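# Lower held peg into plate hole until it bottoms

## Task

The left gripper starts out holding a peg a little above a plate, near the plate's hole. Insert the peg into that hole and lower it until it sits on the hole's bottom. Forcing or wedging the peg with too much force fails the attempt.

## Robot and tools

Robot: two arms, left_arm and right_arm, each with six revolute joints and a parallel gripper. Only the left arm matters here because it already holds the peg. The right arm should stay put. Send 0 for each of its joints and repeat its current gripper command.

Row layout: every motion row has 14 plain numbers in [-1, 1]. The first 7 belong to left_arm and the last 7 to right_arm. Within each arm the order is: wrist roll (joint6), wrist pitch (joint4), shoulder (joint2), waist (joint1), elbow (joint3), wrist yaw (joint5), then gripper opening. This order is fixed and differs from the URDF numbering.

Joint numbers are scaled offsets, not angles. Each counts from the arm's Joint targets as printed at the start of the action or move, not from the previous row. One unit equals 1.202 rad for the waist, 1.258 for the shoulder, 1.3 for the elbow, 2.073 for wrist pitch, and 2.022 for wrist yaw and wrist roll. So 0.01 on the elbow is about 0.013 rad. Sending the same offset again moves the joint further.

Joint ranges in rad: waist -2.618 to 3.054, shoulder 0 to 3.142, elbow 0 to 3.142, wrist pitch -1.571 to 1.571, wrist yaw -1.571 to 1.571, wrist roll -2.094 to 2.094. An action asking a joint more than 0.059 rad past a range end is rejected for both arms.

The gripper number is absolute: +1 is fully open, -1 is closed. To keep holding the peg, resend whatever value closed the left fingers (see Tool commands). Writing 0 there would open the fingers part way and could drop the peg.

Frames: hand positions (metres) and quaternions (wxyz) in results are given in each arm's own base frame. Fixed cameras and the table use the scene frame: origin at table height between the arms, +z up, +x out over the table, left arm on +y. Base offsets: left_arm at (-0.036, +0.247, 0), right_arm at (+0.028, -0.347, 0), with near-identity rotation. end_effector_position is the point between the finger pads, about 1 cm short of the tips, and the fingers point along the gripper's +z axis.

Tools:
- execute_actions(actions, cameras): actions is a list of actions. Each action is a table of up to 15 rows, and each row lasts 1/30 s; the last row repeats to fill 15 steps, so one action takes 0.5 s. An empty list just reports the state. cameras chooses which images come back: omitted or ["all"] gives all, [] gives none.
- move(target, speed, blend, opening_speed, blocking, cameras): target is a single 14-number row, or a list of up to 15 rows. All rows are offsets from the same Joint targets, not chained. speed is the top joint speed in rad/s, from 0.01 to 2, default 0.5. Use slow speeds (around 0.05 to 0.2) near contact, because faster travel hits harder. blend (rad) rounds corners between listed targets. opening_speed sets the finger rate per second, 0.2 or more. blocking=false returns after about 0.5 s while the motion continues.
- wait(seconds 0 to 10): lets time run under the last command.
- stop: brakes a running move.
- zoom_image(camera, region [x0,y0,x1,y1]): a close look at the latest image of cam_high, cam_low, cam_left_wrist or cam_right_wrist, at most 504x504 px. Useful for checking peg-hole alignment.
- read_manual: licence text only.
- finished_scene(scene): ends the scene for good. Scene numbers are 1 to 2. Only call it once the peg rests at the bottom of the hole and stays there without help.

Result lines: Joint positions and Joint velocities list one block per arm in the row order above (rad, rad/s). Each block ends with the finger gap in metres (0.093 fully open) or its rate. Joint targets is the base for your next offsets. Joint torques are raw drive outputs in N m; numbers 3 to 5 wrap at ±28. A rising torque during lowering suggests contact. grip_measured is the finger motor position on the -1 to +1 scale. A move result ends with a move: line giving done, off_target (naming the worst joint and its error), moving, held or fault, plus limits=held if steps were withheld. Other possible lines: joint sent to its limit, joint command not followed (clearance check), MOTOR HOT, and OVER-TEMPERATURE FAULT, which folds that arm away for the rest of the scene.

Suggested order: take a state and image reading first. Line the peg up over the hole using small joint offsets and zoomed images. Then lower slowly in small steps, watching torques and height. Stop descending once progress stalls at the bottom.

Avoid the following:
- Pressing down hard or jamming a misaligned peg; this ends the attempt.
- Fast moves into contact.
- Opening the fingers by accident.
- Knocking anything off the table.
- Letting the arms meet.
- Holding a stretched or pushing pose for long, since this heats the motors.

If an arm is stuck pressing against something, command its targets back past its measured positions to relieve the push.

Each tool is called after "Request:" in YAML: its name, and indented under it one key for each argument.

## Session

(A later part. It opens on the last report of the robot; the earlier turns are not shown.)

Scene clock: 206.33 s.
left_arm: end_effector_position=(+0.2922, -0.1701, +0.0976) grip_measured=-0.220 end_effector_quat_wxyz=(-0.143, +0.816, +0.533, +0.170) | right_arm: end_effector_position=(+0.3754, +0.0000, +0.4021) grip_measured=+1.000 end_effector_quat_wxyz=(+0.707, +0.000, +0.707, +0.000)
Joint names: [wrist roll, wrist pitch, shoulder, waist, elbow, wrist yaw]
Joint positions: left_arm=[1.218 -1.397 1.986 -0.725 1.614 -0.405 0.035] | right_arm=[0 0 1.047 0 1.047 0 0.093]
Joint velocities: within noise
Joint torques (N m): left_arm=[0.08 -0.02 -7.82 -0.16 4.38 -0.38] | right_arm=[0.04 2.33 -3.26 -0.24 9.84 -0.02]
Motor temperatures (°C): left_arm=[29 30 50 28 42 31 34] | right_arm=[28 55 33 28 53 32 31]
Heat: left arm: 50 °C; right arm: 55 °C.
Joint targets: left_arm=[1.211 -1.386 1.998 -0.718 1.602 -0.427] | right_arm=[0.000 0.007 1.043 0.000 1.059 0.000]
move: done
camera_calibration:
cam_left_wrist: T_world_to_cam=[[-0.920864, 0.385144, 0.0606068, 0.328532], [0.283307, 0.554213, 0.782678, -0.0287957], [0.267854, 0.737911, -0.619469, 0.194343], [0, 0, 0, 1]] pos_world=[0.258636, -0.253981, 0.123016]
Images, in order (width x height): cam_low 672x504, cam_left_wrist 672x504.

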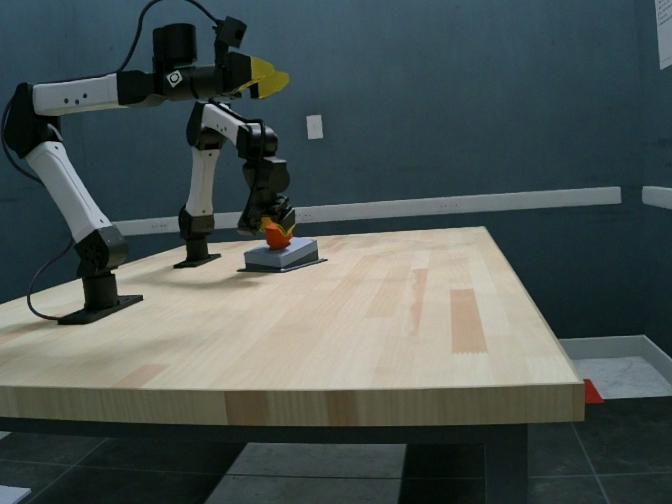

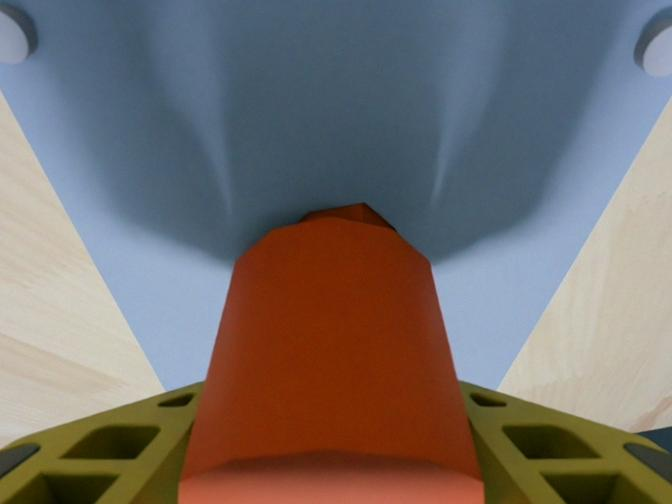

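Request:
move:
  target: [0,-0.0030,0,0,0.0090,0,-0.921165,0,0,0,0,0,0,1]
  speed: 0.08
  cameras: []

Request:
move:
  target: [0,0,0,0,0,0,0.2,0,0,0,0,0,0,1]
  opening_speed: 0.4
  cameras: ["cam_left_wrist","cam_low"]

Request:
zoom_image:
  camera: "cam_low"
  region: [240, 200, 320, 275]

Scene clock: 209.27 s.
left_arm: end_effector_position=(+0.2922, -0.1701, +0.0976) grip_measured=-0.220 end_effector_quat_wxyz=(-0.143, +0.816, +0.533, +0.170) | right_arm: end_effector_position=(+0.3754, +0.0000, +0.4021) grip_measured=+1.000 end_effector_quat_wxyz=(+0.707, +0.000, +0.707, +0.000)
Joint names: [wrist roll, wrist pitch, shoulder, waist, elbow, wrist yaw]
Joint positions: left_arm=[1.218 -1.397 1.986 -0.725 1.614 -0.405 0.035] | right_arm=[0 0 1.047 0 1.047 0 0.093]
Joint velocities: within noise
Joint torques (N m): left_arm=[0.06 -0.02 -7.82 -0.13 5.37 -0.32] | right_arm=[0 2.3 -3.28 -0.21 9.76 0.03]
Motor temperatures (°C): left_arm=[29 30 49 28 42 31 34] | right_arm=[28 55 33 28 53 32 31]
Heat: left arm: 49 °C; right arm: 55 °C.
Joint targets: left_arm=[1.211 -1.392 1.998 -0.718 1.614 -0.427] | right_arm=[0.000 0.007 1.043 0.000 1.059 0.000]
move: done
No camera images: "cameras" was empty.

Scene clock: 212.30 s.
left_arm: end_effector_position=(+0.2931, -0.1692, +0.0982) grip_measured=+0.198 end_effector_quat_wxyz=(-0.144, +0.816, +0.533, +0.174) | right_arm: end_effector_position=(+0.3754, +0.0000, +0.4021) grip_measured=+1.000 end_effector_quat_wxyz=(+0.707, +0.000, +0.707, +0.000)
Joint names: [wrist roll, wrist pitch, shoulder, waist, elbow, wrist yaw]
Joint positions: left_arm=[1.218 -1.397 1.986 -0.725 1.614 -0.413 0.055] | right_arm=[0 0 1.047 0 1.047 0 0.093]
Joint velocities: within noise
Joint torques (N m): left_arm=[0.1 -0.01 -8.03 -0.12 5.24 -0.28] | right_arm=[-0.01 2.33 -3.17 -0.12 9.77 -0.04]
Motor temperatures (°C): left_arm=[29 30 49 28 42 31 34] | right_arm=[28 55 33 28 53 32 31]
Heat: left arm: 49 °C; right arm: 55 °C.
Joint targets: left_arm=[1.211 -1.392 1.998 -0.718 1.614 -0.427] | right_arm=[0.000 0.007 1.043 0.000 1.059 0.000]
move: done
camera_calibration:
cam_left_wrist: T_world_to_cam=[[-0.92055, 0.3863, 0.0579608, 0.329385], [0.279936, 0.548911, 0.787612, -0.0303849], [0.272439, 0.741262, -0.613439, 0.192401], [0, 0, 0, 1]] pos_world=[0.259303, -0.253183, 0.122867]
Images, in order (width x height): cam_low 672x504, cam_left_wrist 672x504.

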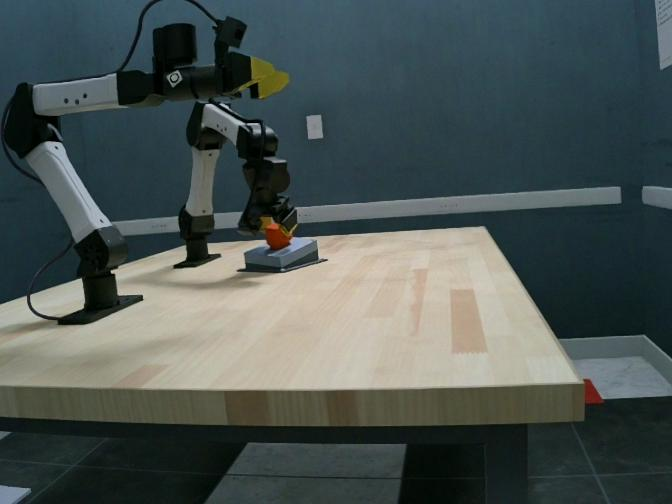

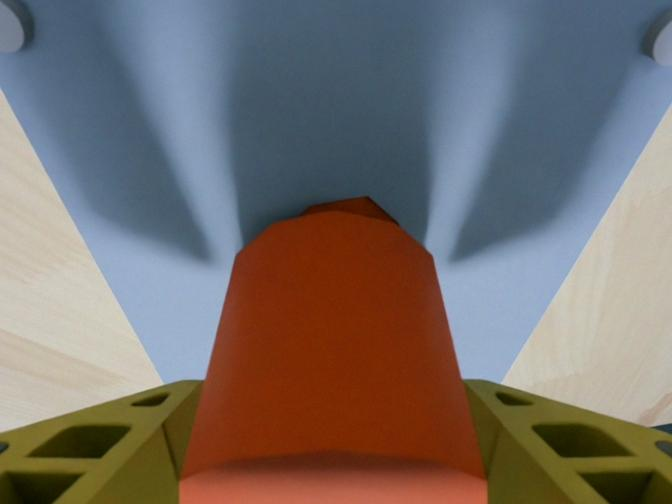

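Scaled by 6.300 from the camera's 672x504 image, which has a finer 960x720 frame.

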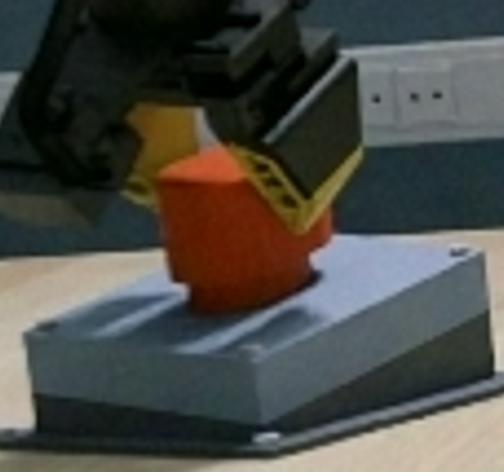

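Request:
move:
  target:
    - [0,0,0,0,0,0,0.6,0,0,0,0,0,0,1]
    - [0,-0.08,0,0,0.16,0,0.6,0,0,0,0,0,0,1]
  opening_speed: 0.8
  speed: 0.25
  cameras: ["cam_left_wrist","cam_low","cam_high"]

Request:
zoom_image:
  camera: "cam_low"
  region: [240, 200, 320, 275]

Request:
zoom_image:
  camera: "cam_left_wrist"
  region: [150, 0, 550, 400]

Scene clock: 216.60 s.
left_arm: end_effector_position=(+0.3014, -0.1764, +0.1431) grip_measured=+0.598 end_effector_quat_wxyz=(-0.125, +0.815, +0.537, +0.180) | right_arm: end_effector_position=(+0.3754, +0.0000, +0.4021) grip_measured=+1.000 end_effector_quat_wxyz=(+0.707, +0.000, +0.707, +0.000)
Joint names: [wrist roll, wrist pitch, shoulder, waist, elbow, wrist yaw]
Joint positions: left_arm=[1.218 -1.541 1.986 -0.725 1.799 -0.414 0.074] | right_arm=[0 0 1.047 0 1.047 0 0.093]
Joint velocities: within noise
Joint torques (N m): left_arm=[0.02 -0.2 -7.77 -0.14 7.6 -0.28] | right_arm=[0.03 2.32 -2.92 -0.24 9.81 -0.02]
Motor temperatures (°C): left_arm=[29 30 49 28 42 31 34] | right_arm=[28 55 33 28 53 32 31]
Heat: left arm: 49 °C; right arm: 55 °C.
Joint targets: left_arm=[1.211 -1.558 1.998 -0.718 1.822 -0.427] | right_arm=[0.000 0.007 1.043 0.000 1.059 0.000]
move: done
camera_calibration:
cam_left_wrist: T_world_to_cam=[[-0.921695, 0.387445, 0.0190967, 0.343335], [0.255648, 0.569661, 0.781109, -0.0521872], [0.291758, 0.724826, -0.624103, 0.215809], [0, 0, 0, 1]] pos_world=[0.266828, -0.259719, 0.168895]
Images, in order (width x height): cam_high 672x504, cam_low 672x504, cam_left_wrist 672x504.

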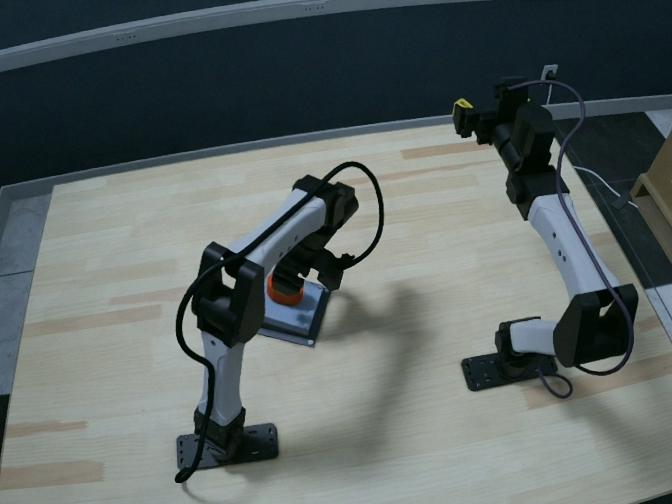

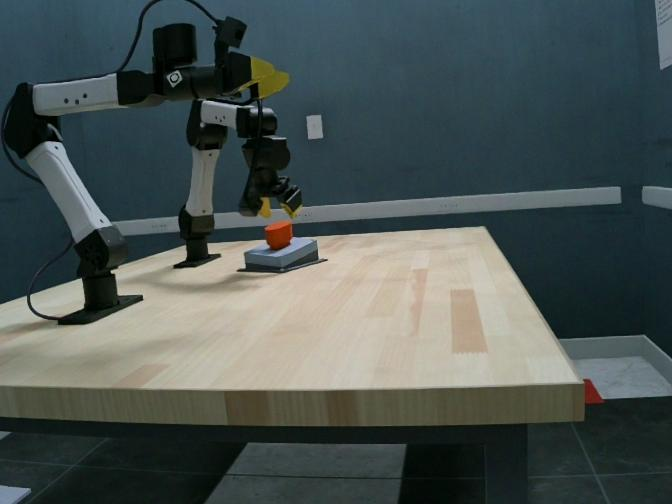

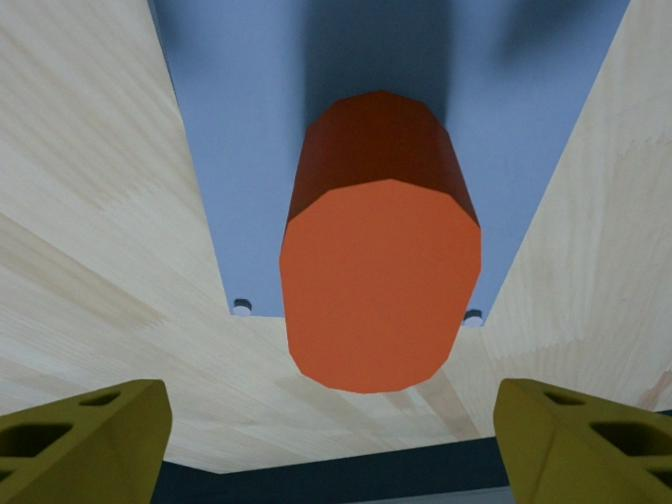

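Scaled by 6.300 from the camera's 672x504 image, which has a finer 960x720 frame.

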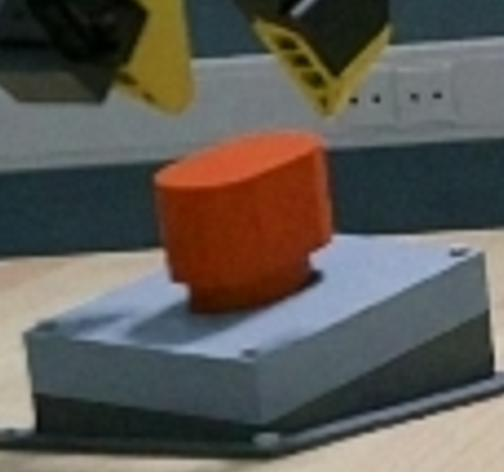

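Scaled by 1.260 from the camera's 672x504 image, which has a finer 960x720 frame.

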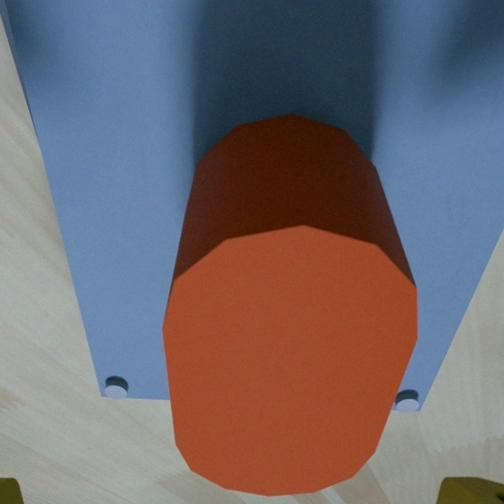

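Request:
finished_scene:
  scene: 2

The scene is finished: the task was done.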